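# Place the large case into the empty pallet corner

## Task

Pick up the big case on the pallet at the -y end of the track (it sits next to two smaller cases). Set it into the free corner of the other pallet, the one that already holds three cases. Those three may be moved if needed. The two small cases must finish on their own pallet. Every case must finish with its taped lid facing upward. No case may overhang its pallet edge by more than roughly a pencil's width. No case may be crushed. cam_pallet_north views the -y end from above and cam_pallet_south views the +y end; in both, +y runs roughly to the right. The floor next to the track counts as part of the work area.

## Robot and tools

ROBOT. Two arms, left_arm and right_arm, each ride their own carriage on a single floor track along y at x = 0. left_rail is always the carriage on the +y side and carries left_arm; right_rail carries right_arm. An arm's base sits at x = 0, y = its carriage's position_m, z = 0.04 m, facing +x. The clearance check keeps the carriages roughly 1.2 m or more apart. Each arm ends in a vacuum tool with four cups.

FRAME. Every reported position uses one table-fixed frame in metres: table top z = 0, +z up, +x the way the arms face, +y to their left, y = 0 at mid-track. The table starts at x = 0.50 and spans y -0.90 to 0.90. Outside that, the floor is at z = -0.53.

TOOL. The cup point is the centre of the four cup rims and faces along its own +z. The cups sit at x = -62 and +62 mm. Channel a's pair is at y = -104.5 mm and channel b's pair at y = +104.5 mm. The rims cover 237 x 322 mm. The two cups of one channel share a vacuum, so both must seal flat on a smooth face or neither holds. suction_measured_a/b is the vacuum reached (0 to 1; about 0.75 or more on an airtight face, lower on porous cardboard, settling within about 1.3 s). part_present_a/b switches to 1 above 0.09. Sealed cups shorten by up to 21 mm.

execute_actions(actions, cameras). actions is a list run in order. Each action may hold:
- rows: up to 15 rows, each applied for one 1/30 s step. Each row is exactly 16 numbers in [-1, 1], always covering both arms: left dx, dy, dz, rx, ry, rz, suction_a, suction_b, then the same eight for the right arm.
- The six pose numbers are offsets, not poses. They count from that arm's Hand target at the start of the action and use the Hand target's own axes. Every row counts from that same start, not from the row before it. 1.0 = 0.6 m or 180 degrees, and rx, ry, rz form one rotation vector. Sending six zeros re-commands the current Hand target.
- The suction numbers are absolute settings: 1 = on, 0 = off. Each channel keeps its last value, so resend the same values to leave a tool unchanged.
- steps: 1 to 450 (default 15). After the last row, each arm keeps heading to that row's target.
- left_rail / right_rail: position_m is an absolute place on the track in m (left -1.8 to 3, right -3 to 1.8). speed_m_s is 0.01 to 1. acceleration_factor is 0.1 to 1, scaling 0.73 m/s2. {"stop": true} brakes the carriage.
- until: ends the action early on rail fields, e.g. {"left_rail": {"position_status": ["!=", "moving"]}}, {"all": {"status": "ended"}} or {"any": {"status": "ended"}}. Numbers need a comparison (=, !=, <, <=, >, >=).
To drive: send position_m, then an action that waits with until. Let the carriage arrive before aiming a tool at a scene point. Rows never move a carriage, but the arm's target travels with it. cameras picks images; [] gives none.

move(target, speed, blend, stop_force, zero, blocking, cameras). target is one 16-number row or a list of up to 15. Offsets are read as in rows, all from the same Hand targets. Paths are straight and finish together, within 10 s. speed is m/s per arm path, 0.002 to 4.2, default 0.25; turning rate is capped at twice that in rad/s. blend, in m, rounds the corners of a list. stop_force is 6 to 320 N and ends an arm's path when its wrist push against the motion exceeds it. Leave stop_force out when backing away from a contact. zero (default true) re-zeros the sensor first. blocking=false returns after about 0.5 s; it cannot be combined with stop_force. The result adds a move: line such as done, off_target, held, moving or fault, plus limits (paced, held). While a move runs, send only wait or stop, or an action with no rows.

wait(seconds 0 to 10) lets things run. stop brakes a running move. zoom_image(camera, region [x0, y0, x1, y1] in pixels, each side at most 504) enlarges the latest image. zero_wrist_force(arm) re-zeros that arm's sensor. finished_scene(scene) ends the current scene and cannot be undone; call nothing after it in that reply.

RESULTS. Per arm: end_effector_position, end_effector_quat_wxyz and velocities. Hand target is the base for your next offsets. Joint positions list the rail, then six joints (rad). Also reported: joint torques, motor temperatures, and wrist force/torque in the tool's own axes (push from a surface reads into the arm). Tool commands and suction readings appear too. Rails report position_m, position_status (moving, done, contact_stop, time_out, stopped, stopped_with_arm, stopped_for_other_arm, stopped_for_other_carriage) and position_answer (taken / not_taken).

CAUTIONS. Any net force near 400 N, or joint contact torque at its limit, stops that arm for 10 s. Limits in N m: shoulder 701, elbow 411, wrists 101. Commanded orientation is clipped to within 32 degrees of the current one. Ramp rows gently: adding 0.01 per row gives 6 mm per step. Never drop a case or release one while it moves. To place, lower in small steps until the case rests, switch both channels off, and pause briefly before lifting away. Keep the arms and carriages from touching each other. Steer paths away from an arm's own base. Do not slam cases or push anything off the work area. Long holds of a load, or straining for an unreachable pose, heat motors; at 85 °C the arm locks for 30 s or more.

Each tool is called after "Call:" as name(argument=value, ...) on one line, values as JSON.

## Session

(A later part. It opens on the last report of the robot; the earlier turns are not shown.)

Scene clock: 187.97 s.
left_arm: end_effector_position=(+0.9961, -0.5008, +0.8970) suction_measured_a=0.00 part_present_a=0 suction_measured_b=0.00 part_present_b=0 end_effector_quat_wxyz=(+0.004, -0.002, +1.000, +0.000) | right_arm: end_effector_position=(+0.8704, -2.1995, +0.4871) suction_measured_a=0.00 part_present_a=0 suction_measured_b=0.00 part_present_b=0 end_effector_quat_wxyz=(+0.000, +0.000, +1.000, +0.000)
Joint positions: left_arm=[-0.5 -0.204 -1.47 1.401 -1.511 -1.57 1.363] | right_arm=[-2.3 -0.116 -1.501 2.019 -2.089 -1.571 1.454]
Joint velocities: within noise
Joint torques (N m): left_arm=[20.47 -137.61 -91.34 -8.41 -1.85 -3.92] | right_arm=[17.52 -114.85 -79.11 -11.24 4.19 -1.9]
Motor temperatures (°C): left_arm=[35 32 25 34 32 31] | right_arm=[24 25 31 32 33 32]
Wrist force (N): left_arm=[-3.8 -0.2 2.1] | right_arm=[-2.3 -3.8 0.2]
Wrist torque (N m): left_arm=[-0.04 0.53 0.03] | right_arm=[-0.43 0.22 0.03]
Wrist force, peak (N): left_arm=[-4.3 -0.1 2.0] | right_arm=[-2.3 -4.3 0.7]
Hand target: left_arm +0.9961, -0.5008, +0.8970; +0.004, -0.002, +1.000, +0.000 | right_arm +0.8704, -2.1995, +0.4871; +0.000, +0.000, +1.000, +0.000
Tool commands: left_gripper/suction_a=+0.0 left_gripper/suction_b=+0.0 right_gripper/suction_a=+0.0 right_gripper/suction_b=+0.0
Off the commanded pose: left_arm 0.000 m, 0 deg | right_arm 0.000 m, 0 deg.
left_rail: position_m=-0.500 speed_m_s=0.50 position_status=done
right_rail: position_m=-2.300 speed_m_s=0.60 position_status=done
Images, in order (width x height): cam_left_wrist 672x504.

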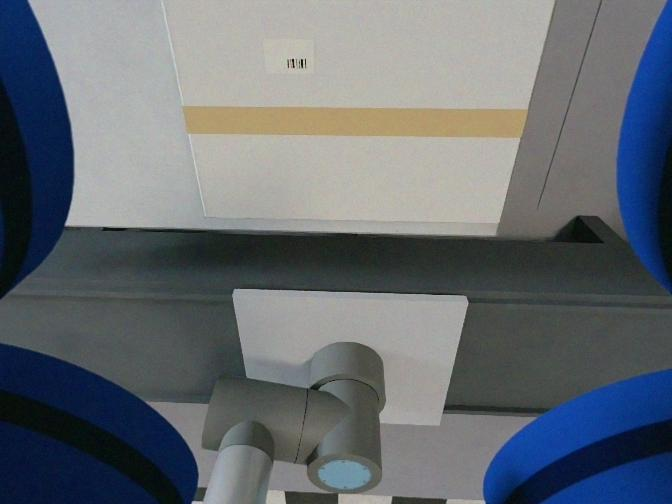

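Call:
move(target=[0.2035,-0.0087,0.95,0,0,0,0,0,0,0,0,0,0,0,0,0], cameras=["cam_left_wrist"])

Call:
move(target=[0,0,0.2,0,0,0,0,0,0,0,0,0,0,0,0,0], speed=0.015, stop_force=15, cameras=["cam_left_wrist"])

Scene clock: 191.27 s.
left_arm: end_effector_position=(+0.8790, -0.5068, +0.3262) suction_measured_a=0.00 part_present_a=0 suction_measured_b=0.00 part_present_b=0 end_effector_quat_wxyz=(+0.004, -0.002, +1.000, +0.000) | right_arm: end_effector_position=(+0.8704, -2.1995, +0.4871) suction_measured_a=0.00 part_present_a=0 suction_measured_b=0.00 part_present_b=0 end_effector_quat_wxyz=(+0.000, +0.000, +1.000, +0.000)
Joint positions: left_arm=[-0.5 -0.239 -1.371 2.142 -2.351 -1.569 1.329] | right_arm=[-2.3 -0.116 -1.501 2.019 -2.089 -1.571 1.454]
Joint velocities: within noise
Joint torques (N m): left_arm=[-33.66 -106.53 -58.5 -12.67 4.68 -4.42] | right_arm=[17.4 -112.68 -81.29 -11.79 4.42 -1.9]
Motor temperatures (°C): left_arm=[35 32 25 34 32 31] | right_arm=[24 25 31 32 33 32]
Wrist force (N): left_arm=[-3.4 -0.5 1.4] | right_arm=[-2.2 -3.6 0.4]
Wrist torque (N m): left_arm=[-0.03 0.44 -0.05] | right_arm=[-0.41 0.20 0.03]
Wrist force, peak (N): left_arm=[-2.7 -0.3 4.6] | right_arm=[-2.3 -4.4 0.6]
Hand target: left_arm +0.8790, -0.5068, +0.3260; +0.004, -0.002, +1.000, +0.000 | right_arm +0.8704, -2.1995, +0.4871; +0.000, +0.000, +1.000, +0.000
Off the commanded pose: left_arm 0.000 m, 0 deg | right_arm 0.000 m, 0 deg.
left_rail: position_m=-0.500 speed_m_s=0.50 position_status=done
right_rail: position_m=-2.300 speed_m_s=0.60 position_status=done
move: done
Images, in order (width x height): cam_left_wrist 672x504.

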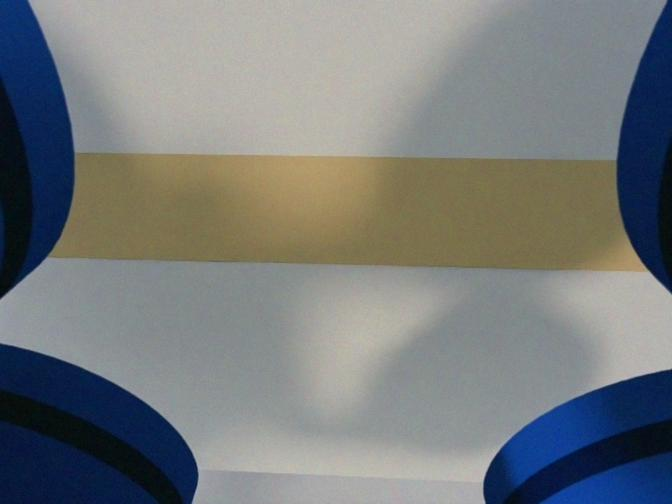

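Scene clock: 197.43 s.
left_arm: end_effector_position=(+0.8797, -0.5068, +0.2537) suction_measured_a=0.00 part_present_a=0 suction_measured_b=0.00 part_present_b=0 end_effector_quat_wxyz=(+0.004, -0.002, +1.000, +0.000) | right_arm: end_effector_position=(+0.8704, -2.1995, +0.4871) suction_measured_a=0.00 part_present_a=0 suction_measured_b=0.00 part_present_b=0 end_effector_quat_wxyz=(+0.000, +0.000, +1.000, +0.000)
Joint positions: left_arm=[-0.5 -0.239 -1.295 2.183 -2.467 -1.569 1.329] | right_arm=[-2.3 -0.116 -1.501 2.019 -2.089 -1.571 1.454]
Joint velocities: within noise
Joint torques (N m): left_arm=[22.26 -137.14 -66.05 -2.16 3.47 1.85] | right_arm=[18.99 -108.62 -80.23 -11.34 4.33 -2.14]
Motor temperatures (°C): left_arm=[35 32 25 34 32 31] | right_arm=[24 25 31 32 33 32]
Wrist force (N): left_arm=[-5.4 1.4 -13.1] | right_arm=[-2.2 -4.0 0.6]
Wrist torque (N m): left_arm=[0.23 0.90 0.02] | right_arm=[-0.45 0.20 0.03]
Wrist force, peak (N): left_arm=[-5.2 1.8 -15.6] | right_arm=[-2.2 -4.4 0.4]
Hand target: left_arm +0.8797, -0.5068, +0.2537; +0.004, -0.002, +1.000, +0.000 (not the last commanded pose) | right_arm +0.8704, -2.1995, +0.4871; +0.000, +0.000, +1.000, +0.000
Off the commanded pose: left_arm 0.048 m, 0 deg | right_arm 0.000 m, 0 deg.
left_rail: position_m=-0.500 speed_m_s=0.50 position_status=done
right_rail: position_m=-2.300 speed_m_s=0.60 position_status=done
move: contact (left_arm)
Images, in order (width x height): cam_left_wrist 672x504.

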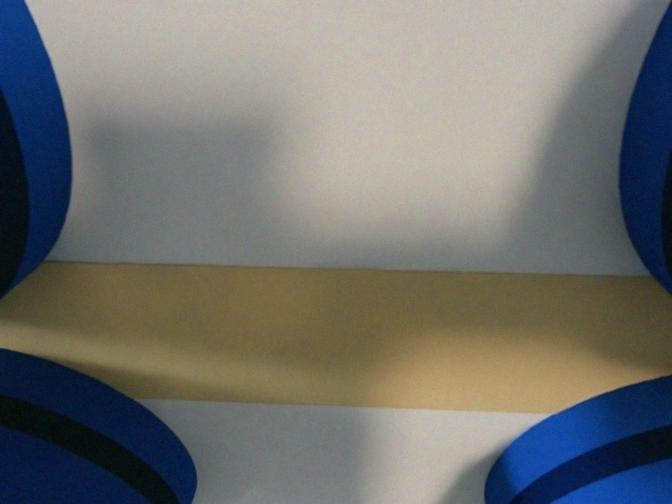

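Call:
execute_actions(actions=[{"rows":[[0,0,0.003,0,0,0,1,1,0,0,0,0,0,0,0,0]],"steps":75}], cameras=[])

Call:
move(target=[[0,0,-0.1,0,0,0,1,1,0,0,0,0,0,0,0,0],[0.0,0,-0.5,0,0,0,1,1,0,0,0,0,0,0,0,0]], speed=[0.05,0.15], blend=[0.03,0], cameras=["cam_left_wrist"])

Call:
execute_actions(actions=[{"left_rail":{"position_m":1.7629,"speed_m_s":0.4,"acceleration_factor":0.35},"steps":450,"until":{"all":{"status":"ended"}}}], cameras=["cam_pallet_south"])

Scene clock: 200.50 s.
left_arm: end_effector_position=(+0.8797, -0.5068, +0.2519) suction_measured_a=0.83 part_present_a=1 suction_measured_b=0.84 part_present_b=1 end_effector_quat_wxyz=(+0.004, -0.002, +1.000, +0.000) | right_arm: end_effector_position=(+0.8704, -2.1995, +0.4871) suction_measured_a=0.00 part_present_a=0 suction_measured_b=0.00 part_present_b=0 end_effector_quat_wxyz=(+0.000, +0.000, +1.000, +0.000)
Joint positions: left_arm=[-0.5 -0.239 -1.293 2.184 -2.47 -1.569 1.329] | right_arm=[-2.3 -0.116 -1.501 2.019 -2.089 -1.571 1.454]
Joint velocities: within noise
Joint torques (N m): left_arm=[-32.06 -233.86 -138.76 -29.52 -2.67 -3.89] | right_arm=[16.57 -105.9 -83.94 -11.81 4.51 -2.34]
Motor temperatures (°C): left_arm=[35 32 25 34 32 31] | right_arm=[24 25 31 32 33 32]
Wrist force (N): left_arm=[-5.4 0.0 3.6] | right_arm=[-2.3 -3.8 0.2]
Wrist torque (N m): left_arm=[1.15 0.52 0.00] | right_arm=[-0.43 0.21 0.03]
Wrist force, peak (N): left_arm=[-14.8 -51.6 -40.2] | right_arm=[-2.3 -4.4 0.4]
Hand target: left_arm +0.8797, -0.5068, +0.2519; +0.004, -0.002, +1.000, +0.000 | right_arm +0.8704, -2.1995, +0.4871; +0.000, +0.000, +1.000, +0.000
Off the commanded pose: left_arm 0.000 m, 0 deg | right_arm 0.000 m, 0 deg.
left_rail: position_m=-0.500 speed_m_s=0.50 position_status=done
right_rail: position_m=-2.300 speed_m_s=0.60 position_status=done
No camera images: "cameras" was empty.

Scene clock: 203.93 s.
left_arm: end_effector_position=(+0.8770, -0.5067, +0.5517) suction_measured_a=0.83 part_present_a=1 suction_measured_b=0.84 part_present_b=1 end_effector_quat_wxyz=(+0.004, -0.002, +1.000, +0.000) | right_arm: end_effector_position=(+0.8704, -2.1995, +0.4871) suction_measured_a=0.00 part_present_a=0 suction_measured_b=0.00 part_present_b=0 end_effector_quat_wxyz=(+0.000, +0.000, +1.000, +0.000)
Joint positions: left_arm=[-0.5 -0.239 -1.539 1.962 -2.003 -1.569 1.328] | right_arm=[-2.3 -0.116 -1.501 2.019 -2.089 -1.571 1.454]
Joint velocities: within noise
Joint torques (N m): left_arm=[-32.34 -211.9 -189.45 -20.78 2.83 -4.25] | right_arm=[14.9 -104.58 -82.01 -11.37 4.5 -2.59]
Motor temperatures (°C): left_arm=[35 32 25 34 32 31] | right_arm=[24 25 31 32 33 32]
Wrist force (N): left_arm=[-5.4 -0.1 4.8] | right_arm=[-2.4 -4.0 0.5]
Wrist torque (N m): left_arm=[1.11 0.63 -0.04] | right_arm=[-0.46 0.23 0.03]
Wrist force, peak (N): left_arm=[-6.6 -1.0 -11.8] | right_arm=[-2.1 -4.3 0.7]
Hand target: left_arm +0.8770, -0.5067, +0.5519; +0.004, -0.002, +1.000, +0.000 | right_arm +0.8704, -2.1995, +0.4871; +0.000, +0.000, +1.000, +0.000
Off the commanded pose: left_arm 0.000 m, 0 deg | right_arm 0.000 m, 0 deg.
left_rail: position_m=-0.500 speed_m_s=0.50 position_status=done
right_rail: position_m=-2.300 speed_m_s=0.60 position_status=done
move: done
Images, in order (width x height): cam_left_wrist 672x504.

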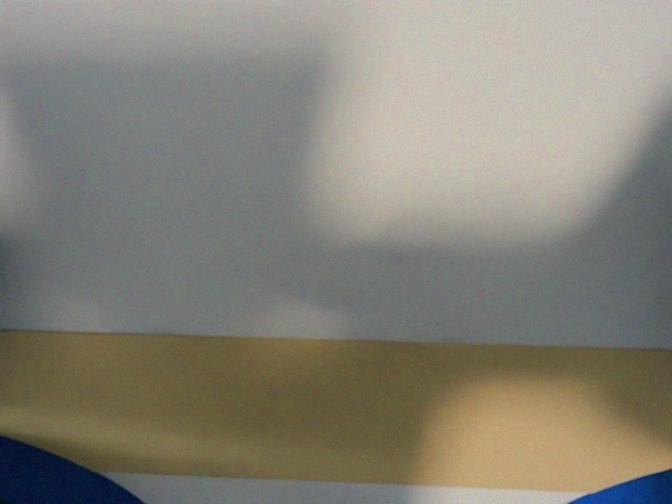

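Scene clock: 211.40 s.
left_arm: end_effector_position=(+0.8770, +1.7562, +0.5519) suction_measured_a=0.83 part_present_a=1 suction_measured_b=0.84 part_present_b=1 end_effector_quat_wxyz=(+0.004, -0.002, +1.000, +0.000) | right_arm: end_effector_position=(+0.8704, -2.1995, +0.4871) suction_measured_a=0.00 part_present_a=0 suction_measured_b=0.00 part_present_b=0 end_effector_quat_wxyz=(+0.000, +0.000, +1.000, +0.000)
Joint positions: left_arm=[1.763 -0.239 -1.539 1.962 -2.003 -1.569 1.328] | right_arm=[-2.3 -0.116 -1.501 2.019 -2.089 -1.571 1.454]
Joint velocities: within noise
Joint torques (N m): left_arm=[17.48 -197.57 -172.58 -23.09 3.48 0.82] | right_arm=[20.55 -102.04 -84.13 -11.83 4.31 -1.69]
Motor temperatures (°C): left_arm=[35 32 25 34 32 31] | right_arm=[24 25 31 32 33 32]
Wrist force (N): left_arm=[-5.9 -0.8 4.7] | right_arm=[-2.0 -4.1 0.2]
Wrist torque (N m): left_arm=[0.98 0.64 -0.03] | right_arm=[-0.47 0.17 0.03]
Wrist force, peak (N): left_arm=[-5.7 -8.6 5.2] | right_arm=[-2.7 -4.3 0.6]
Hand target: left_arm +0.8770, +1.7562, +0.5519; +0.004, -0.002, +1.000, +0.000 | right_arm +0.8704, -2.1995, +0.4871; +0.000, +0.000, +1.000, +0.000
Tool commands: left_gripper/suction_a=+1.0 left_gripper/suction_b=+1.0 right_gripper/suction_a=+0.0 right_gripper/suction_b=+0.0
Off the commanded pose: left_arm 0.000 m, 0 deg | right_arm 0.000 m, 0 deg.
left_rail: position_m=1.763 speed_m_s=0.40 position_status=done
right_rail: position_m=-2.300 speed_m_s=0.60 position_status=done
Images, in order (width x height): cam_pallet_south 672x504.

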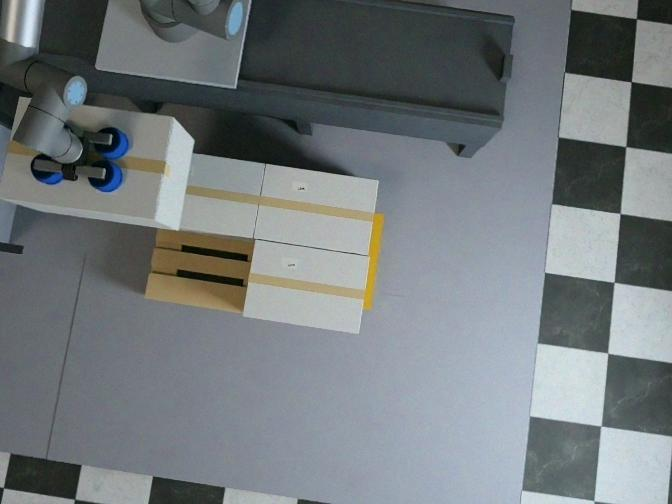

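Call:
move(target=[-0.575,0.3963,0.583,0,0,0.0019,1,1,0,0,0,0,0,0,0,0], speed=0.12, cameras=["cam_pallet_south"])

Call:
zoom_image(camera="cam_pallet_south", region=[110, 180, 380, 340])

Scene clock: 216.70 s.
left_arm: end_effector_position=(+1.2241, +1.9949, +0.2052) suction_measured_a=0.83 part_present_a=1 suction_measured_b=0.84 part_present_b=1 end_effector_quat_wxyz=(+0.004, +0.001, +1.000, +0.000) | right_arm: end_effector_position=(+0.8704, -2.1995, +0.4871) suction_measured_a=0.00 part_present_a=0 suction_measured_b=0.00 part_present_b=0 end_effector_quat_wxyz=(+0.000, +0.000, +1.000, +0.000)
Joint positions: left_arm=[1.763 0.025 -0.93 1.64 -2.29 -1.572 1.599] | right_arm=[-2.3 -0.116 -1.501 2.019 -2.089 -1.571 1.454]
Joint velocities: within noise
Joint torques (N m): left_arm=[35.17 -328.51 -166.66 -29.77 -4.08 2.37] | right_arm=[14.18 -101.32 -84.03 -11.16 4.15 -1.67]
Motor temperatures (°C): left_arm=[35 32 25 34 32 31] | right_arm=[24 25 31 32 33 32]
Wrist force (N): left_arm=[-5.6 0.2 5.3] | right_arm=[-2.3 -3.8 0.3]
Wrist torque (N m): left_arm=[1.19 0.56 -0.02] | right_arm=[-0.43 0.22 0.03]
Wrist force, peak (N): left_arm=[-10.5 3.9 13.2] | right_arm=[-2.7 -4.0 0.5]
Hand target: left_arm +1.2243, +1.9950, +0.2051; +0.004, +0.001, +1.000, +0.000 | right_arm +0.8704, -2.1995, +0.4871; +0.000, +0.000, +1.000, +0.000
Off the commanded pose: left_arm 0.000 m, 0 deg | right_arm 0.000 m, 0 deg.
left_rail: position_m=1.763 speed_m_s=0.40 position_status=done
right_rail: position_m=-2.300 speed_m_s=0.60 position_status=done
move: done
Images, in order (width x height): cam_pallet_south 672x504.

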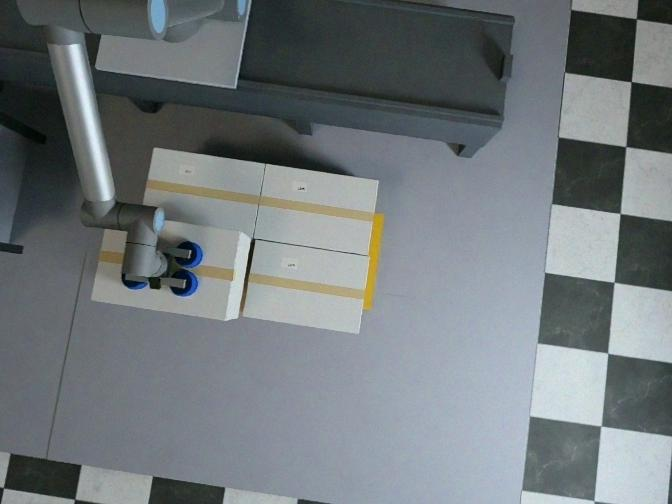

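Scaled by 1.867.

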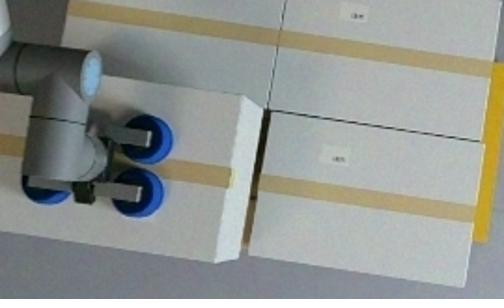

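Call:
move(target=[0.006,0,0.458,0,0,0,1,1,0,0,0,0,0,0,0,0], speed=0.04, stop_force=25, cameras=["cam_pallet_south"])

Call:
zoom_image(camera="cam_pallet_south", region=[110, 180, 380, 340])

Scene clock: 224.87 s.
left_arm: end_effector_position=(+1.2232, +1.9948, -0.0698) suction_measured_a=0.83 part_present_a=1 suction_measured_b=0.84 part_present_b=1 end_effector_quat_wxyz=(+0.004, +0.001, +1.000, +0.000) | right_arm: end_effector_position=(+0.8704, -2.1995, +0.4871) suction_measured_a=0.00 part_present_a=0 suction_measured_b=0.00 part_present_b=0 end_effector_quat_wxyz=(+0.000, +0.000, +1.000, +0.000)
Joint positions: left_arm=[1.763 0.025 -0.69 1.676 -2.566 -1.572 1.599] | right_arm=[-2.3 -0.116 -1.501 2.019 -2.089 -1.571 1.454]
Joint velocities: within noise
Joint torques (N m): left_arm=[-12.56 -348.5 -124.36 -29.84 1.35 -3.37] | right_arm=[15.41 -101.03 -86.25 -11.21 4.38 -2.21]
Motor temperatures (°C): left_arm=[35 32 25 34 32 31] | right_arm=[24 25 31 32 33 32]
Wrist force (N): left_arm=[-5.7 -0.3 5.2] | right_arm=[-1.9 -4.1 0.3]
Wrist torque (N m): left_arm=[1.18 0.57 0.02] | right_arm=[-0.46 0.16 0.03]
Wrist force, peak (N): left_arm=[-4.8 -0.2 9.8] | right_arm=[-2.6 -4.3 0.3]
Hand target: left_arm +1.2232, +1.9948, -0.0698; +0.004, +0.001, +1.000, +0.000 | right_arm +0.8704, -2.1995, +0.4871; +0.000, +0.000, +1.000, +0.000
Off the commanded pose: left_arm 0.000 m, 0 deg | right_arm 0.000 m, 0 deg.
left_rail: position_m=1.763 speed_m_s=0.40 position_status=done
right_rail: position_m=-2.300 speed_m_s=0.60 position_status=done
move: done
Images, in order (width x height): cam_pallet_south 672x504.

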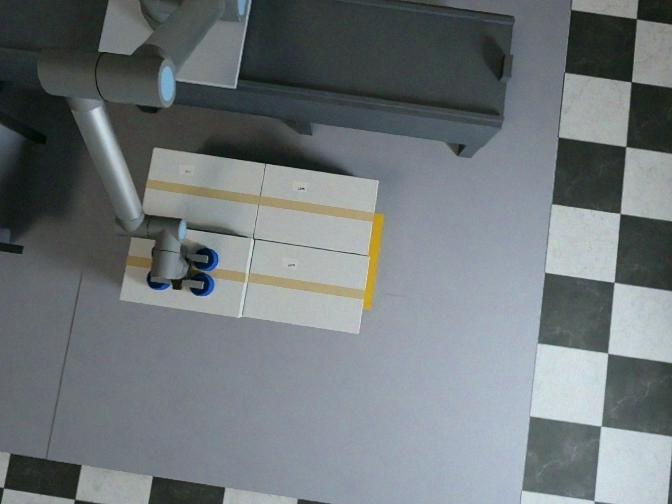

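Scaled by 1.867.

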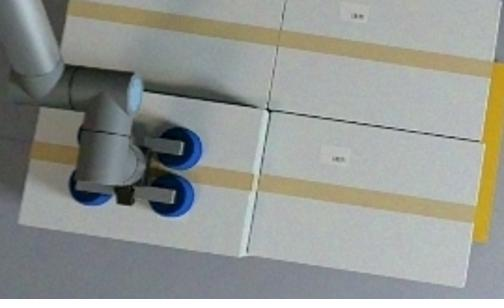

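Call:
move(target=[0.0042,0,0.12,0,0,0,1,1,0,0,0,0,0,0,0,0], speed=0.01, stop_force=25, cameras=[])

Call:
move(target=[0,0,0.03,0,0,0,1,1,0,0,0,0,0,0,0,0], speed=0.004, stop_force=70, cameras=[])

Scene clock: 232.90 s.
left_arm: end_effector_position=(+1.2215, +1.9948, -0.1366) suction_measured_a=0.83 part_present_a=1 suction_measured_b=0.84 part_present_b=1 end_effector_quat_wxyz=(+0.005, +0.001, +1.000, +0.000) | right_arm: end_effector_position=(+0.8704, -2.1995, +0.4871) suction_measured_a=0.00 part_present_a=0 suction_measured_b=0.00 part_present_b=0 end_effector_quat_wxyz=(+0.000, +0.000, +1.000, +0.000)
Joint positions: left_arm=[1.763 0.025 -0.625 1.669 -2.625 -1.572 1.599] | right_arm=[-2.3 -0.116 -1.501 2.019 -2.089 -1.571 1.454]
Joint velocities: within noise
Joint torques (N m): left_arm=[11.78 -365.44 -94.1 -20.92 1.26 -1.36] | right_arm=[15.75 -100.87 -88.15 -12.05 3.91 -2.43]
Motor temperatures (°C): left_arm=[35 32 25 34 32 31] | right_arm=[24 25 31 32 33 32]
Wrist force (N): left_arm=[-1.0 6.8 -18.8] | right_arm=[-2.0 -4.0 0.1]
Wrist torque (N m): left_arm=[5.88 2.35 1.60] | right_arm=[-0.45 0.18 0.03]
Wrist force, peak (N): left_arm=[0.4 11.7 -25.3] | right_arm=[-2.2 -4.4 0.5]
Hand target: left_arm +1.2215, +1.9948, -0.1366; +0.005, +0.001, +1.000, +0.000 (not the last commanded pose) | right_arm +0.8704, -2.1995, +0.4871; +0.000, +0.000, +1.000, +0.000
Off the commanded pose: left_arm 0.005 m, 0 deg | right_arm 0.000 m, 0 deg.
left_rail: position_m=1.763 speed_m_s=0.40 position_status=done
right_rail: position_m=-2.300 speed_m_s=0.60 position_status=done
move: contact (left_arm)
No camera images: "cameras" was empty.

Scene clock: 235.93 s.
left_arm: end_effector_position=(+1.2216, +1.9948, -0.1435) suction_measured_a=0.83 part_present_a=1 suction_measured_b=0.84 part_present_b=1 end_effector_quat_wxyz=(+0.005, +0.001, +1.000, +0.000) | right_arm: end_effector_position=(+0.8704, -2.1995, +0.4871) suction_measured_a=0.00 part_present_a=0 suction_measured_b=0.00 part_present_b=0 end_effector_quat_wxyz=(+0.000, +0.000, +1.000, +0.000)
Joint positions: left_arm=[1.763 0.025 -0.618 1.668 -2.63 -1.572 1.599] | right_arm=[-2.3 -0.116 -1.501 2.019 -2.089 -1.571 1.454]
Joint velocities: within noise
Joint torques (N m): left_arm=[-4.03 -301.36 -94.22 -21.06 1.27 -5.54] | right_arm=[13.74 -104.71 -89.66 -11.22 4.02 -2.69]
Motor temperatures (°C): left_arm=[35 32 25 34 32 31] | right_arm=[24 25 31 32 33 32]
Wrist force (N): left_arm=[39.1 17.3 -89.0] | right_arm=[-2.1 -4.0 0.6]
Wrist torque (N m): left_arm=[9.98 2.88 2.14] | right_arm=[-0.45 0.19 0.03]
Wrist force, peak (N): left_arm=[39.9 17.6 -90.0] | right_arm=[-2.4 -4.2 0.5]
Hand target: left_arm +1.2216, +1.9948, -0.1435; +0.005, +0.001, +1.000, +0.000 (not the last commanded pose) | right_arm +0.8704, -2.1995, +0.4871; +0.000, +0.000, +1.000, +0.000
Off the commanded pose: left_arm 0.011 m, 0 deg | right_arm 0.000 m, 0 deg.
left_rail: position_m=1.763 speed_m_s=0.40 position_status=done
right_rail: position_m=-2.300 speed_m_s=0.60 position_status=done
move: contact (left_arm)
No camera images: "cameras" was empty.

Release and inspect the +x edge near this case.

Call:
move(target=[0,0,0.02,0,0,0,1,1,0,0,0,0,0,0,0,0], speed=0.003, stop_force=15, cameras=[])

Call:
execute_actions(actions=[{"rows":[[0,0,0,0,0,0,0,0,0,0,0,0,0,0,0,0]],"steps":45}], cameras=[])

Call:
move(target=[[0,0,-0.1,0,0,0,0,0,0,0,0,0,0,0,0,0],[-0.36,0,-0.9,0,-0.17,0,0,0,0,0,0,0,0,0,0,0]], speed=[0.06,0.25], cameras=["cam_left_wrist"])

Call:
zoom_image(camera="cam_left_wrist", region=[150, 220, 350, 300])

Call:
zoom_image(camera="cam_left_wrist", region=[350, 220, 550, 300])

Scene clock: 238.20 s.
left_arm: end_effector_position=(+1.2216, +1.9948, -0.1459) suction_measured_a=0.83 part_present_a=1 suction_measured_b=0.84 part_present_b=1 end_effector_quat_wxyz=(+0.005, +0.001, +1.000, +0.000) | right_arm: end_effector_position=(+0.8704, -2.1995, +0.4871) suction_measured_a=0.00 part_present_a=0 suction_measured_b=0.00 part_present_b=0 end_effector_quat_wxyz=(+0.000, +0.000, +1.000, +0.000)
Joint positions: left_arm=[1.763 0.025 -0.615 1.667 -2.632 -1.572 1.599] | right_arm=[-2.3 -0.116 -1.501 2.019 -2.089 -1.571 1.454]
Joint velocities: within noise
Joint torques (N m): left_arm=[-4.71 -284.9 -94.45 -21.17 2.2 -5.56] | right_arm=[15.17 -104.4 -88.8 -11.66 3.84 -2.2]
Motor temperatures (°C): left_arm=[35 32 25 34 32 31] | right_arm=[24 25 31 32 33 32]
Wrist force (N): left_arm=[48.3 15.7 -104.4] | right_arm=[-2.3 -4.1 0.6]
Wrist torque (N m): left_arm=[9.83 2.88 2.11] | right_arm=[-0.47 0.22 0.03]
Wrist force, peak (N): left_arm=[48.2 15.8 -105.1] | right_arm=[-2.5 -4.1 0.1]
Hand target: left_arm +1.2216, +1.9948, -0.1459; +0.005, +0.001, +1.000, +0.000 (not the last commanded pose) | right_arm +0.8704, -2.1995, +0.4871; +0.000, +0.000, +1.000, +0.000
Off the commanded pose: left_arm 0.010 m, 0 deg | right_arm 0.000 m, 0 deg.
left_rail: position_m=1.763 speed_m_s=0.40 position_status=done
right_rail: position_m=-2.300 speed_m_s=0.60 position_status=done
move: contact (left_arm)
No camera images: "cameras" was empty.

Scene clock: 239.90 s.
left_arm: end_effector_position=(+1.2216, +1.9948, -0.1458) suction_measured_a=0.00 part_present_a=0 suction_measured_b=0.00 part_present_b=0 end_effector_quat_wxyz=(+0.005, +0.001, +1.000, +0.000) | right_arm: end_effector_position=(+0.8704, -2.1995, +0.4871) suction_measured_a=0.00 part_present_a=0 suction_measured_b=0.00 part_present_b=0 end_effector_quat_wxyz=(+0.000, +0.000, +1.000, +0.000)
Joint positions: left_arm=[1.763 0.025 -0.615 1.667 -2.632 -1.572 1.599] | right_arm=[-2.3 -0.116 -1.501 2.019 -2.089 -1.571 1.454]
Joint velocities: within noise
Joint torques (N m): left_arm=[-3.54 -154.33 -31.82 0.08 1.41 2.53] | right_arm=[16.3 -102.7 -91.07 -11.36 4.73 -1.84]
Motor temperatures (°C): left_arm=[35 32 25 34 32 31] | right_arm=[24 25 31 32 33 32]
Wrist force (N): left_arm=[23.6 -11.0 -78.5] | right_arm=[-1.9 -3.9 0.3]
Wrist torque (N m): left_arm=[0.00 0.09 -0.29] | right_arm=[-0.45 0.17 0.03]
Wrist force, peak (N): left_arm=[20.8 -10.8 -80.2] | right_arm=[-2.6 -4.0 0.4]
Hand target: left_arm +1.2216, +1.9948, -0.1459; +0.005, +0.001, +1.000, +0.000 | right_arm +0.8704, -2.1995, +0.4871; +0.000, +0.000, +1.000, +0.000
Off the commanded pose: left_arm 0.000 m, 0 deg | right_arm 0.000 m, 0 deg.
left_rail: position_m=1.763 speed_m_s=0.40 position_status=done
right_rail: position_m=-2.300 speed_m_s=0.60 position_status=done
No camera images: "cameras" was empty.

Scene clock: 243.70 s.
left_arm: end_effector_position=(+1.4326, +1.9945, +0.3958) suction_measured_a=0.00 part_present_a=0 suction_measured_b=0.00 part_present_b=0 end_effector_quat_wxyz=(+0.268, +0.001, +0.963, -0.001) | right_arm: end_effector_position=(+0.8704, -2.1995, +0.4871) suction_measured_a=0.00 part_present_a=0 suction_measured_b=0.00 part_present_b=0 end_effector_quat_wxyz=(+0.000, +0.000, +1.000, +0.000)
Joint positions: left_arm=[1.763 0.024 -0.898 1.463 -2.679 -1.585 1.594] | right_arm=[-2.3 -0.116 -1.501 2.019 -2.089 -1.571 1.454]
Joint velocities: within noise
Joint torques (N m): left_arm=[-14.49 -246.81 -97.03 -14.98 -5.35 -3.91] | right_arm=[17.73 -99.92 -88.96 -12.18 4.42 -1.92]
Motor temperatures (°C): left_arm=[35 32 25 34 32 31] | right_arm=[24 25 31 32 33 32]
Wrist force (N): left_arm=[-8.9 -0.4 2.2] | right_arm=[-1.8 -3.7 0.2]
Wrist torque (N m): left_arm=[-0.17 1.44 -0.08] | right_arm=[-0.41 0.16 0.03]
Wrist force, peak (N): left_arm=[23.9 -10.7 -78.1] | right_arm=[-2.4 -4.2 0.3]
Hand target: left_arm +1.4327, +1.9946, +0.3961; +0.268, +0.001, +0.963, -0.001 | right_arm +0.8704, -2.1995, +0.4871; +0.000, +0.000, +1.000, +0.000
Off the commanded pose: left_arm 0.000 m, 0 deg | right_arm 0.000 m, 0 deg.
left_rail: position_m=1.763 speed_m_s=0.40 position_status=done
right_rail: position_m=-2.300 speed_m_s=0.60 position_status=done
move: done
Images, in order (width x height): cam_left_wrist 672x504.

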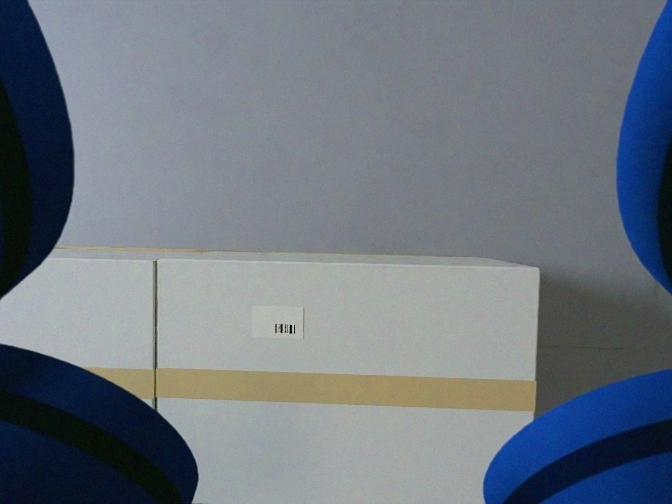

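Scaled by 2.520.

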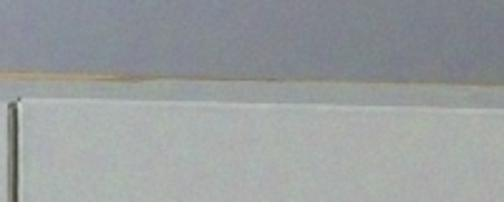

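Scaled by 2.520.

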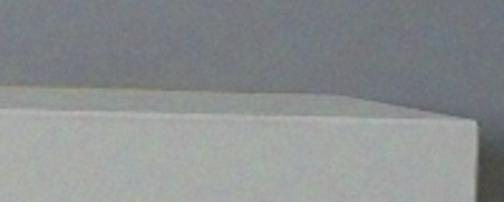

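Call:
move(target=[-0.17,-0.25,0.1,0,0,0,0,0,0,0,0,0,0,0,0,0], cameras=["cam_left_wrist"])

Call:
zoom_image(camera="cam_left_wrist", region=[60, 280, 260, 420])

Call:
zoom_image(camera="cam_left_wrist", region=[260, 280, 460, 420])

Scene clock: 246.37 s.
left_arm: end_effector_position=(+1.5504, +1.8444, +0.3975) suction_measured_a=0.00 part_present_a=0 suction_measured_b=0.00 part_present_b=0 end_effector_quat_wxyz=(+0.268, +0.001, +0.963, -0.001) | right_arm: end_effector_position=(+0.8704, -2.1995, +0.4871) suction_measured_a=0.00 part_present_a=0 suction_measured_b=0.00 part_present_b=0 end_effector_quat_wxyz=(+0.000, +0.000, +1.000, +0.000)
Joint positions: left_arm=[1.763 -0.085 -0.796 1.266 -2.582 -1.529 1.5] | right_arm=[-2.3 -0.116 -1.501 2.019 -2.089 -1.571 1.454]
Joint velocities: within noise
Joint torques (N m): left_arm=[-31.74 -232.53 -103.12 -5.52 5.05 -4.54] | right_arm=[16 -100.53 -91.33 -11.89 4.48 -1.59]
Motor temperatures (°C): left_arm=[35 32 25 34 32 31] | right_arm=[24 25 31 32 33 32]
Wrist force (N): left_arm=[-9.1 -0.3 2.2] | right_arm=[-2.2 -4.1 0.3]
Wrist torque (N m): left_arm=[-0.22 1.48 -0.01] | right_arm=[-0.48 0.20 0.03]
Wrist force, peak (N): left_arm=[-10.7 -3.9 3.2] | right_arm=[-2.3 -4.2 0.4]
Hand target: left_arm +1.5506, +1.8442, +0.3975; +0.268, +0.001, +0.963, -0.001 | right_arm +0.8704, -2.1995, +0.4871; +0.000, +0.000, +1.000, +0.000
Off the commanded pose: left_arm 0.000 m, 0 deg | right_arm 0.000 m, 0 deg.
left_rail: position_m=1.763 speed_m_s=0.40 position_status=done
right_rail: position_m=-2.300 speed_m_s=0.60 position_status=done
move: done
Images, in order (width x height): cam_left_wrist 672x504.

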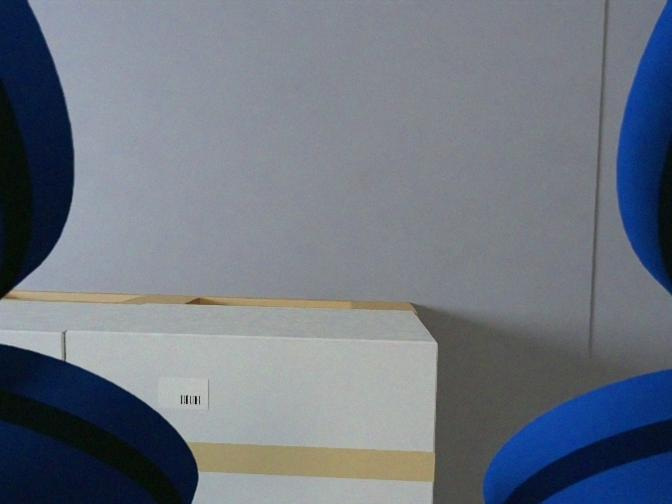

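Scaled by 2.520.

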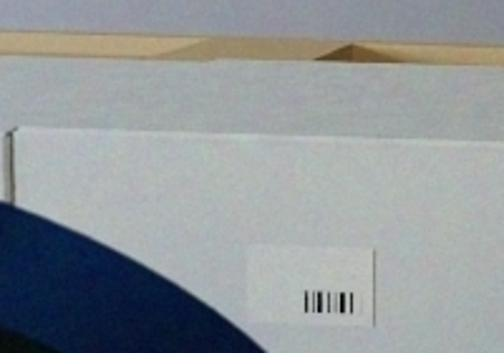

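Scaled by 2.520.

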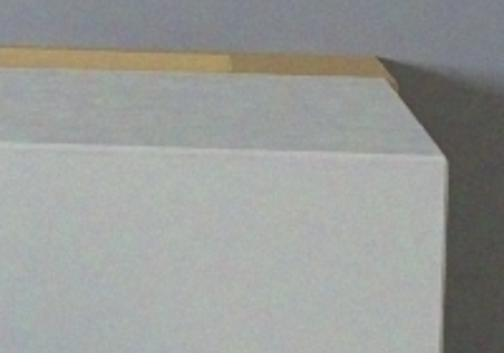

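Call:
move(target=[0.4146,0.333,-0.929,0,0,0,0,0,0,0,0,0,0,0,0,0], cameras=[])

Call:
move(target=[0.886,0.35,-0.24,0,0,0,0,0,0,0,0,0,0,0,0,0], speed=0.2, cameras=["cam_left_wrist","cam_pallet_south"])

Scene clock: 250.23 s.
left_arm: end_effector_position=(+1.0504, +2.0454, +0.7458) suction_measured_a=0.00 part_present_a=0 suction_measured_b=0.00 part_present_b=0 end_effector_quat_wxyz=(+0.268, +0.001, +0.963, -0.001) | right_arm: end_effector_position=(+0.8704, -2.1995, +0.4871) suction_measured_a=0.00 part_present_a=0 suction_measured_b=0.00 part_present_b=0 end_effector_quat_wxyz=(+0.000, +0.000, +1.000, +0.000)
Joint positions: left_arm=[1.763 0.09 -1.463 1.774 -2.423 -1.619 1.65] | right_arm=[-2.3 -0.116 -1.501 2.019 -2.089 -1.571 1.454]
Joint velocities: within noise
Joint torques (N m): left_arm=[34.59 -141.86 -84.25 -5.54 -5.85 2.27] | right_arm=[13.45 -98.44 -91.06 -11.36 3.97 -1.94]
Motor temperatures (°C): left_arm=[35 32 25 34 32 31] | right_arm=[24 25 31 32 33 32]
Wrist force (N): left_arm=[-9.0 -0.5 2.8] | right_arm=[-2.3 -3.8 0.4]
Wrist torque (N m): left_arm=[-0.24 1.48 -0.04] | right_arm=[-0.43 0.22 0.04]
Wrist force, peak (N): left_arm=[-10.4 -2.2 5.1] | right_arm=[-2.4 -4.2 0.2]
Hand target: left_arm +1.0501, +2.0455, +0.7460; +0.268, +0.001, +0.963, -0.001 | right_arm +0.8704, -2.1995, +0.4871; +0.000, +0.000, +1.000, +0.000
Off the commanded pose: left_arm 0.000 m, 0 deg | right_arm 0.000 m, 0 deg.
left_rail: position_m=1.763 speed_m_s=0.40 position_status=done
right_rail: position_m=-2.300 speed_m_s=0.60 position_status=done
move: done
No camera images: "cameras" was empty.

Scene clock: 253.83 s.
left_arm: end_effector_position=(+0.5214, +2.2567, +0.5945) suction_measured_a=0.00 part_present_a=0 suction_measured_b=0.00 part_present_b=0 end_effector_quat_wxyz=(+0.268, +0.001, +0.963, -0.001) | right_arm: end_effector_position=(+0.8704, -2.1995, +0.4871) suction_measured_a=0.00 part_present_a=0 suction_measured_b=0.00 part_present_b=0 end_effector_quat_wxyz=(+0.000, +0.000, +1.000, +0.000)
Joint positions: left_arm=[1.763 0.594 -1.804 2.297 -2.527 -1.866 2.098] | right_arm=[-2.3 -0.116 -1.501 2.019 -2.089 -1.571 1.454]
Joint velocities: within noise
Joint torques (N m): left_arm=[31.53 -58.32 -76.32 -5.27 -6.92 1.87] | right_arm=[15.64 -96.97 -93.93 -11.61 4.5 -1.48]
Motor temperatures (°C): left_arm=[35 32 25 34 32 31] | right_arm=[24 25 31 32 33 32]
Wrist force (N): left_arm=[-8.7 0.3 2.5] | right_arm=[-2.1 -3.9 0.4]
Wrist torque (N m): left_arm=[-0.14 1.42 -0.03] | right_arm=[-0.45 0.19 0.03]
Wrist force, peak (N): left_arm=[-11.7 -1.0 3.7] | right_arm=[-2.3 -4.5 0.4]
Hand target: left_arm +0.5211, +2.2569, +0.5944; +0.268, +0.001, +0.963, -0.001 | right_arm +0.8704, -2.1995, +0.4871; +0.000, +0.000, +1.000, +0.000
Off the commanded pose: left_arm 0.000 m, 0 deg | right_arm 0.000 m, 0 deg.
left_rail: position_m=1.763 speed_m_s=0.40 position_status=done
right_rail: position_m=-2.300 speed_m_s=0.60 position_status=done
move: done
Images, in order (width x height): cam_pallet_south 672x504, cam_left_wrist 672x504.

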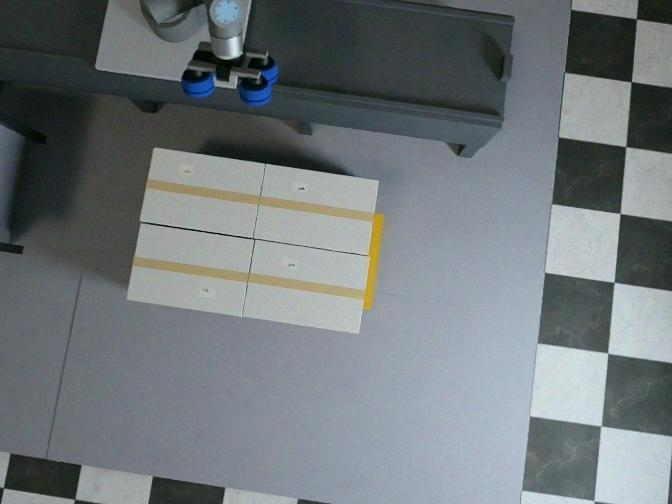

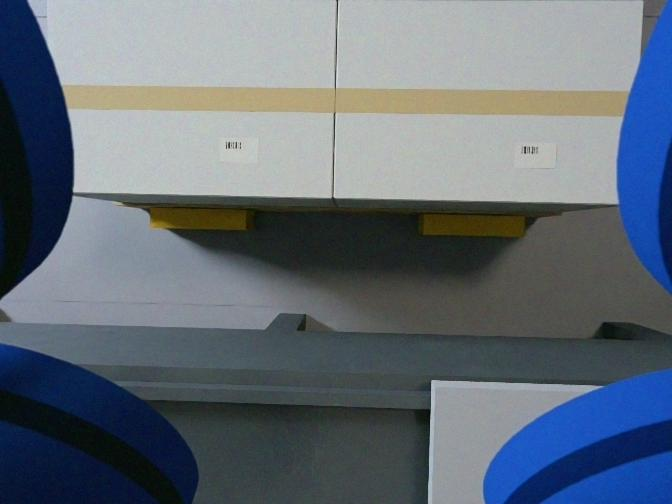

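Call:
zoom_image(camera="cam_left_wrist", region=[70, 170, 270, 240])

Call:
zoom_image(camera="cam_left_wrist", region=[260, 170, 460, 240])

Call:
zoom_image(camera="cam_left_wrist", region=[450, 170, 650, 240])

Scaled by 2.520.

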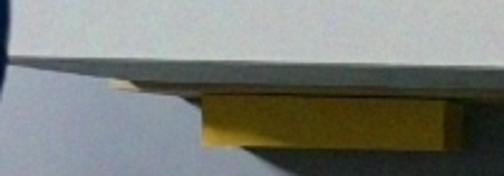

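Scaled by 2.520.

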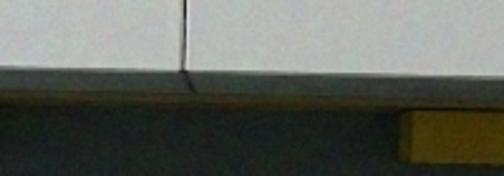

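Scaled by 2.520.

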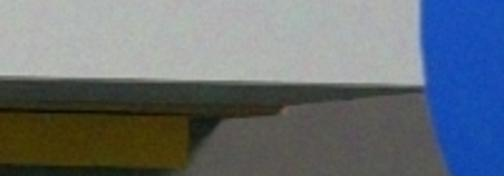

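Call:
zoom_image(camera="cam_left_wrist", region=[530, 190, 630, 230])

Call:
zoom_image(camera="cam_left_wrist", region=[90, 180, 190, 230])

Scaled by 5.040.

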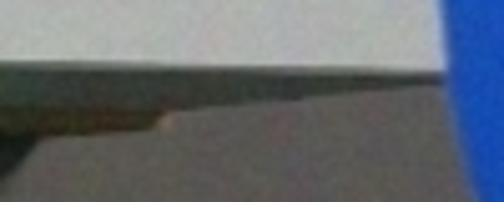

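Scaled by 5.040.

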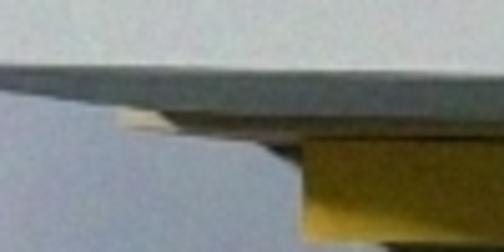

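Call:
move(target=[0,-0.95,-0.1,0,0,0,0,0,0,0,0,0,0,0,0,0], cameras=[])

Call:
move(target=[-0.6,-0.1,0.05,0,0,0,0,0,0,0,0,0,0,0,0,0], cameras=["cam_left_wrist"])

Scene clock: 257.63 s.
left_arm: end_effector_position=(+0.4887, +1.6871, +0.6461) suction_measured_a=0.00 part_present_a=0 suction_measured_b=0.00 part_present_b=0 end_effector_quat_wxyz=(+0.268, +0.001, +0.963, -0.001) | right_arm: end_effector_position=(+0.8704, -2.1995, +0.4871) suction_measured_a=0.00 part_present_a=0 suction_measured_b=0.00 part_present_b=0 end_effector_quat_wxyz=(+0.000, +0.000, +1.000, +0.000)
Joint positions: left_arm=[1.763 -0.834 -2.322 2.423 -2.058 -1.179 0.817] | right_arm=[-2.3 -0.116 -1.501 2.019 -2.089 -1.571 1.454]
Joint velocities: within noise
Joint torques (N m): left_arm=[-27.21 64.78 -112.01 -5.58 6.81 -4.11] | right_arm=[18.78 -97.99 -91.66 -11.16 3.84 -1.68]
Motor temperatures (°C): left_arm=[35 32 25 34 32 31] | right_arm=[24 25 31 32 33 32]
Wrist force (N): left_arm=[-8.8 0.3 2.2] | right_arm=[-2.3 -3.9 0.4]
Wrist torque (N m): left_arm=[-0.13 1.48 -0.07] | right_arm=[-0.45 0.21 0.03]
Wrist force, peak (N): left_arm=[-9.5 -3.5 2.4] | right_arm=[-2.4 -4.3 0.3]
Hand target: left_arm +0.4886, +1.6870, +0.6461; +0.268, +0.001, +0.963, -0.001 | right_arm +0.8704, -2.1995, +0.4871; +0.000, +0.000, +1.000, +0.000
Off the commanded pose: left_arm 0.000 m, 0 deg | right_arm 0.000 m, 0 deg.
left_rail: position_m=1.763 speed_m_s=0.40 position_status=done
right_rail: position_m=-2.300 speed_m_s=0.60 position_status=done
move: done
No camera images: "cameras" was empty.

Scene clock: 259.80 s.
left_arm: end_effector_position=(+0.8119, +1.6263, +0.8064) suction_measured_a=0.00 part_present_a=0 suction_measured_b=0.00 part_present_b=0 end_effector_quat_wxyz=(+0.268, +0.001, +0.963, -0.001) | right_arm: end_effector_position=(+0.8704, -2.1995, +0.4871) suction_measured_a=0.00 part_present_a=0 suction_measured_b=0.00 part_present_b=0 end_effector_quat_wxyz=(+0.000, +0.000, +1.000, +0.000)
Joint positions: left_arm=[1.763 -0.504 -1.818 2.002 -2.242 -1.32 1.132] | right_arm=[-2.3 -0.116 -1.501 2.019 -2.089 -1.571 1.454]
Joint velocities: within noise
Joint torques (N m): left_arm=[30.7 -32.92 -110.62 -5.55 -4.19 2.43] | right_arm=[17.97 -100.06 -93.59 -11.46 4.13 -1.86]
Motor temperatures (°C): left_arm=[35 32 25 34 32 31] | right_arm=[24 25 31 32 33 32]
Wrist force (N): left_arm=[-8.8 -0.7 2.2] | right_arm=[-2.3 -4.0 0.5]
Wrist torque (N m): left_arm=[-0.25 1.43 -0.05] | right_arm=[-0.45 0.22 0.03]
Wrist force, peak (N): left_arm=[-12.4 -1.3 2.1] | right_arm=[-2.2 -4.2 0.4]
Hand target: left_arm +0.8122, +1.6262, +0.8065; +0.268, +0.001, +0.963, -0.001 | right_arm +0.8704, -2.1995, +0.4871; +0.000, +0.000, +1.000, +0.000
Off the commanded pose: left_arm 0.000 m, 0 deg | right_arm 0.000 m, 0 deg.
left_rail: position_m=1.763 speed_m_s=0.40 position_status=done
right_rail: position_m=-2.300 speed_m_s=0.60 position_status=done
move: done
Images, in order (width x height): cam_left_wrist 672x504.

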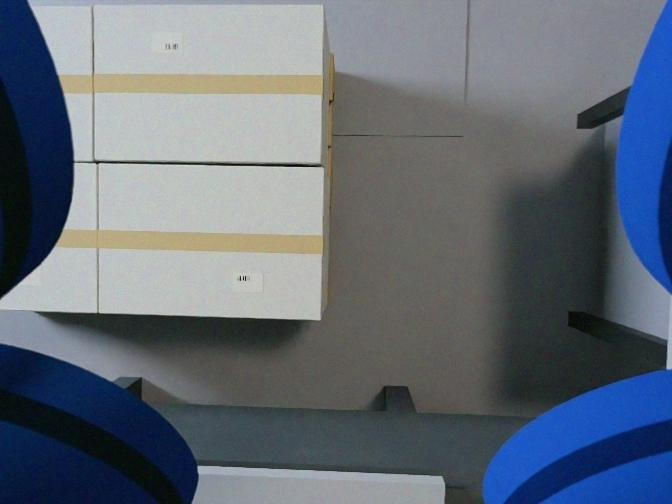

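Call:
zoom_image(camera="cam_left_wrist", region=[280, 0, 360, 80])

Call:
zoom_image(camera="cam_left_wrist", region=[290, 80, 360, 190])

Call:
zoom_image(camera="cam_left_wrist", region=[290, 180, 370, 340])

Scaled by 6.300.

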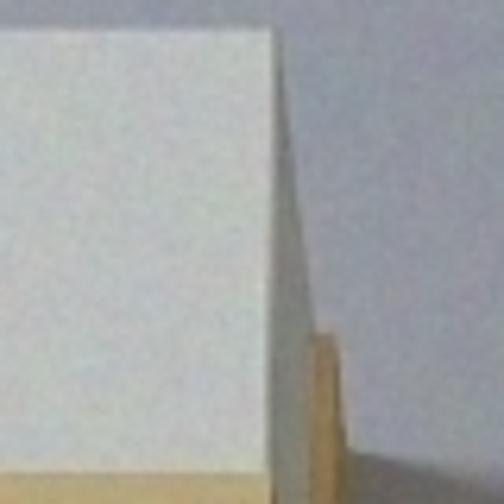

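Scaled by 4.582.

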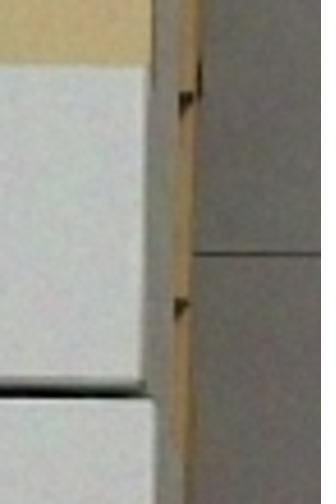

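Scaled by 3.150.

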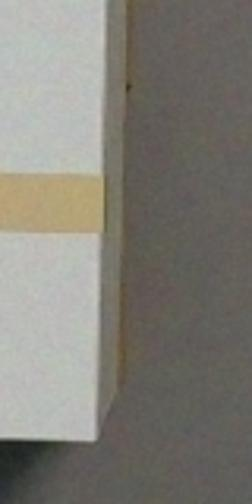

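Call:
move(target=[0,0,0,0,0,0,0,0,-0.3,0.55,-0.25,0,-0.172,0,0,0], cameras=["cam_right_wrist","cam_pallet_north"])

Call:
zoom_image(camera="cam_pallet_north", region=[420, 130, 560, 330])

Scene clock: 262.50 s.
left_arm: end_effector_position=(+0.8122, +1.6262, +0.8065) suction_measured_a=0.00 part_present_a=0 suction_measured_b=0.00 part_present_b=0 end_effector_quat_wxyz=(+0.268, +0.001, +0.963, -0.001) | right_arm: end_effector_position=(+1.0502, -1.8697, +0.6370) suction_measured_a=0.00 part_present_a=0 suction_measured_b=0.00 part_present_b=0 end_effector_quat_wxyz=(+0.267, +0.000, +0.964, +0.000)
Joint positions: left_arm=[1.763 -0.504 -1.818 2.002 -2.242 -1.32 1.132] | right_arm=[-2.3 0.243 -1.356 1.802 -2.544 -1.695 1.78]
Joint velocities: within noise
Joint torques (N m): left_arm=[38.04 -29.85 -100.29 -6.56 -3.84 2.19] | right_arm=[30.8 -111.71 -108.71 -15.86 -6.34 5.4]
Motor temperatures (°C): left_arm=[35 32 25 34 32 31] | right_arm=[24 25 31 32 33 32]
Wrist force (N): left_arm=[-8.8 -0.2 2.2] | right_arm=[-1.3 -2.8 -0.9]
Wrist torque (N m): left_arm=[-0.17 1.44 -0.05] | right_arm=[-0.28 0.12 0.39]
Wrist force, peak (N): left_arm=[-9.5 -0.2 2.3] | right_arm=[-1.4 -6.5 1.6]
Hand target: left_arm +0.8122, +1.6262, +0.8065; +0.268, +0.001, +0.963, -0.001 | right_arm +1.0504, -1.8694, +0.6371; +0.267, +0.000, +0.964, +0.000
Off the commanded pose: left_arm 0.000 m, 0 deg | right_arm 0.000 m, 0 deg.
left_rail: position_m=1.763 speed_m_s=0.40 position_status=done
right_rail: position_m=-2.300 speed_m_s=0.60 position_status=done
move: done
Images, in order (width x height): cam_pallet_north 672x504, cam_right_wrist 672x504.

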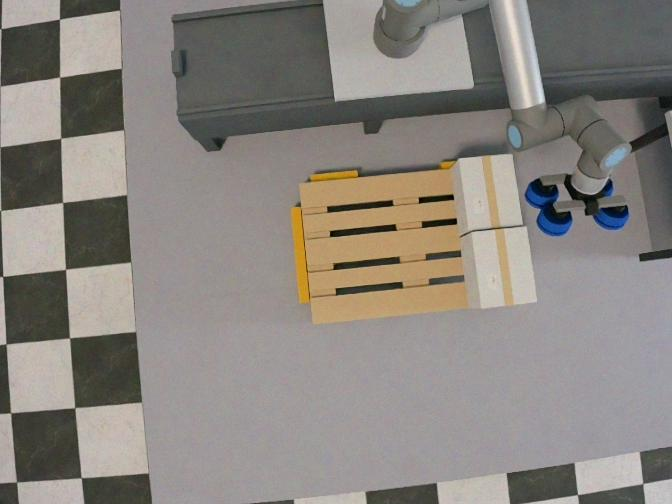

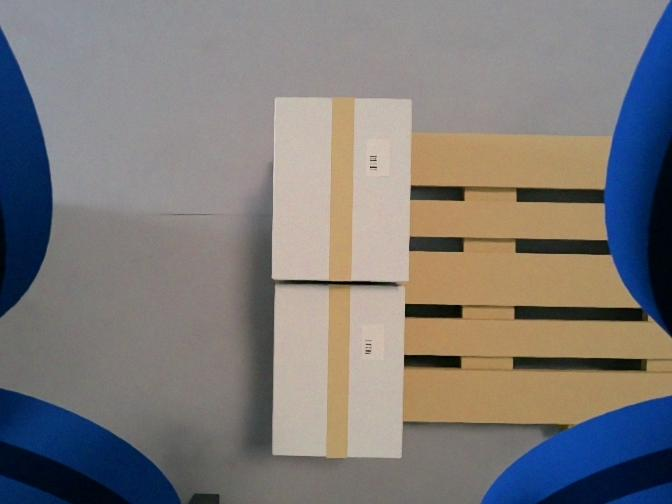

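Scaled by 2.520.

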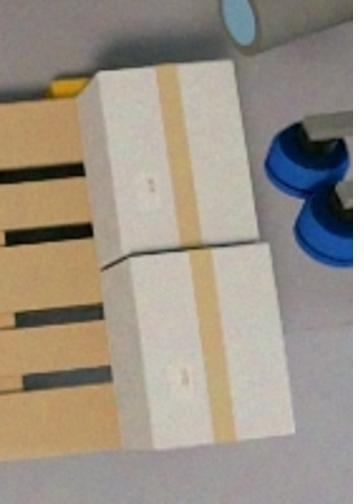

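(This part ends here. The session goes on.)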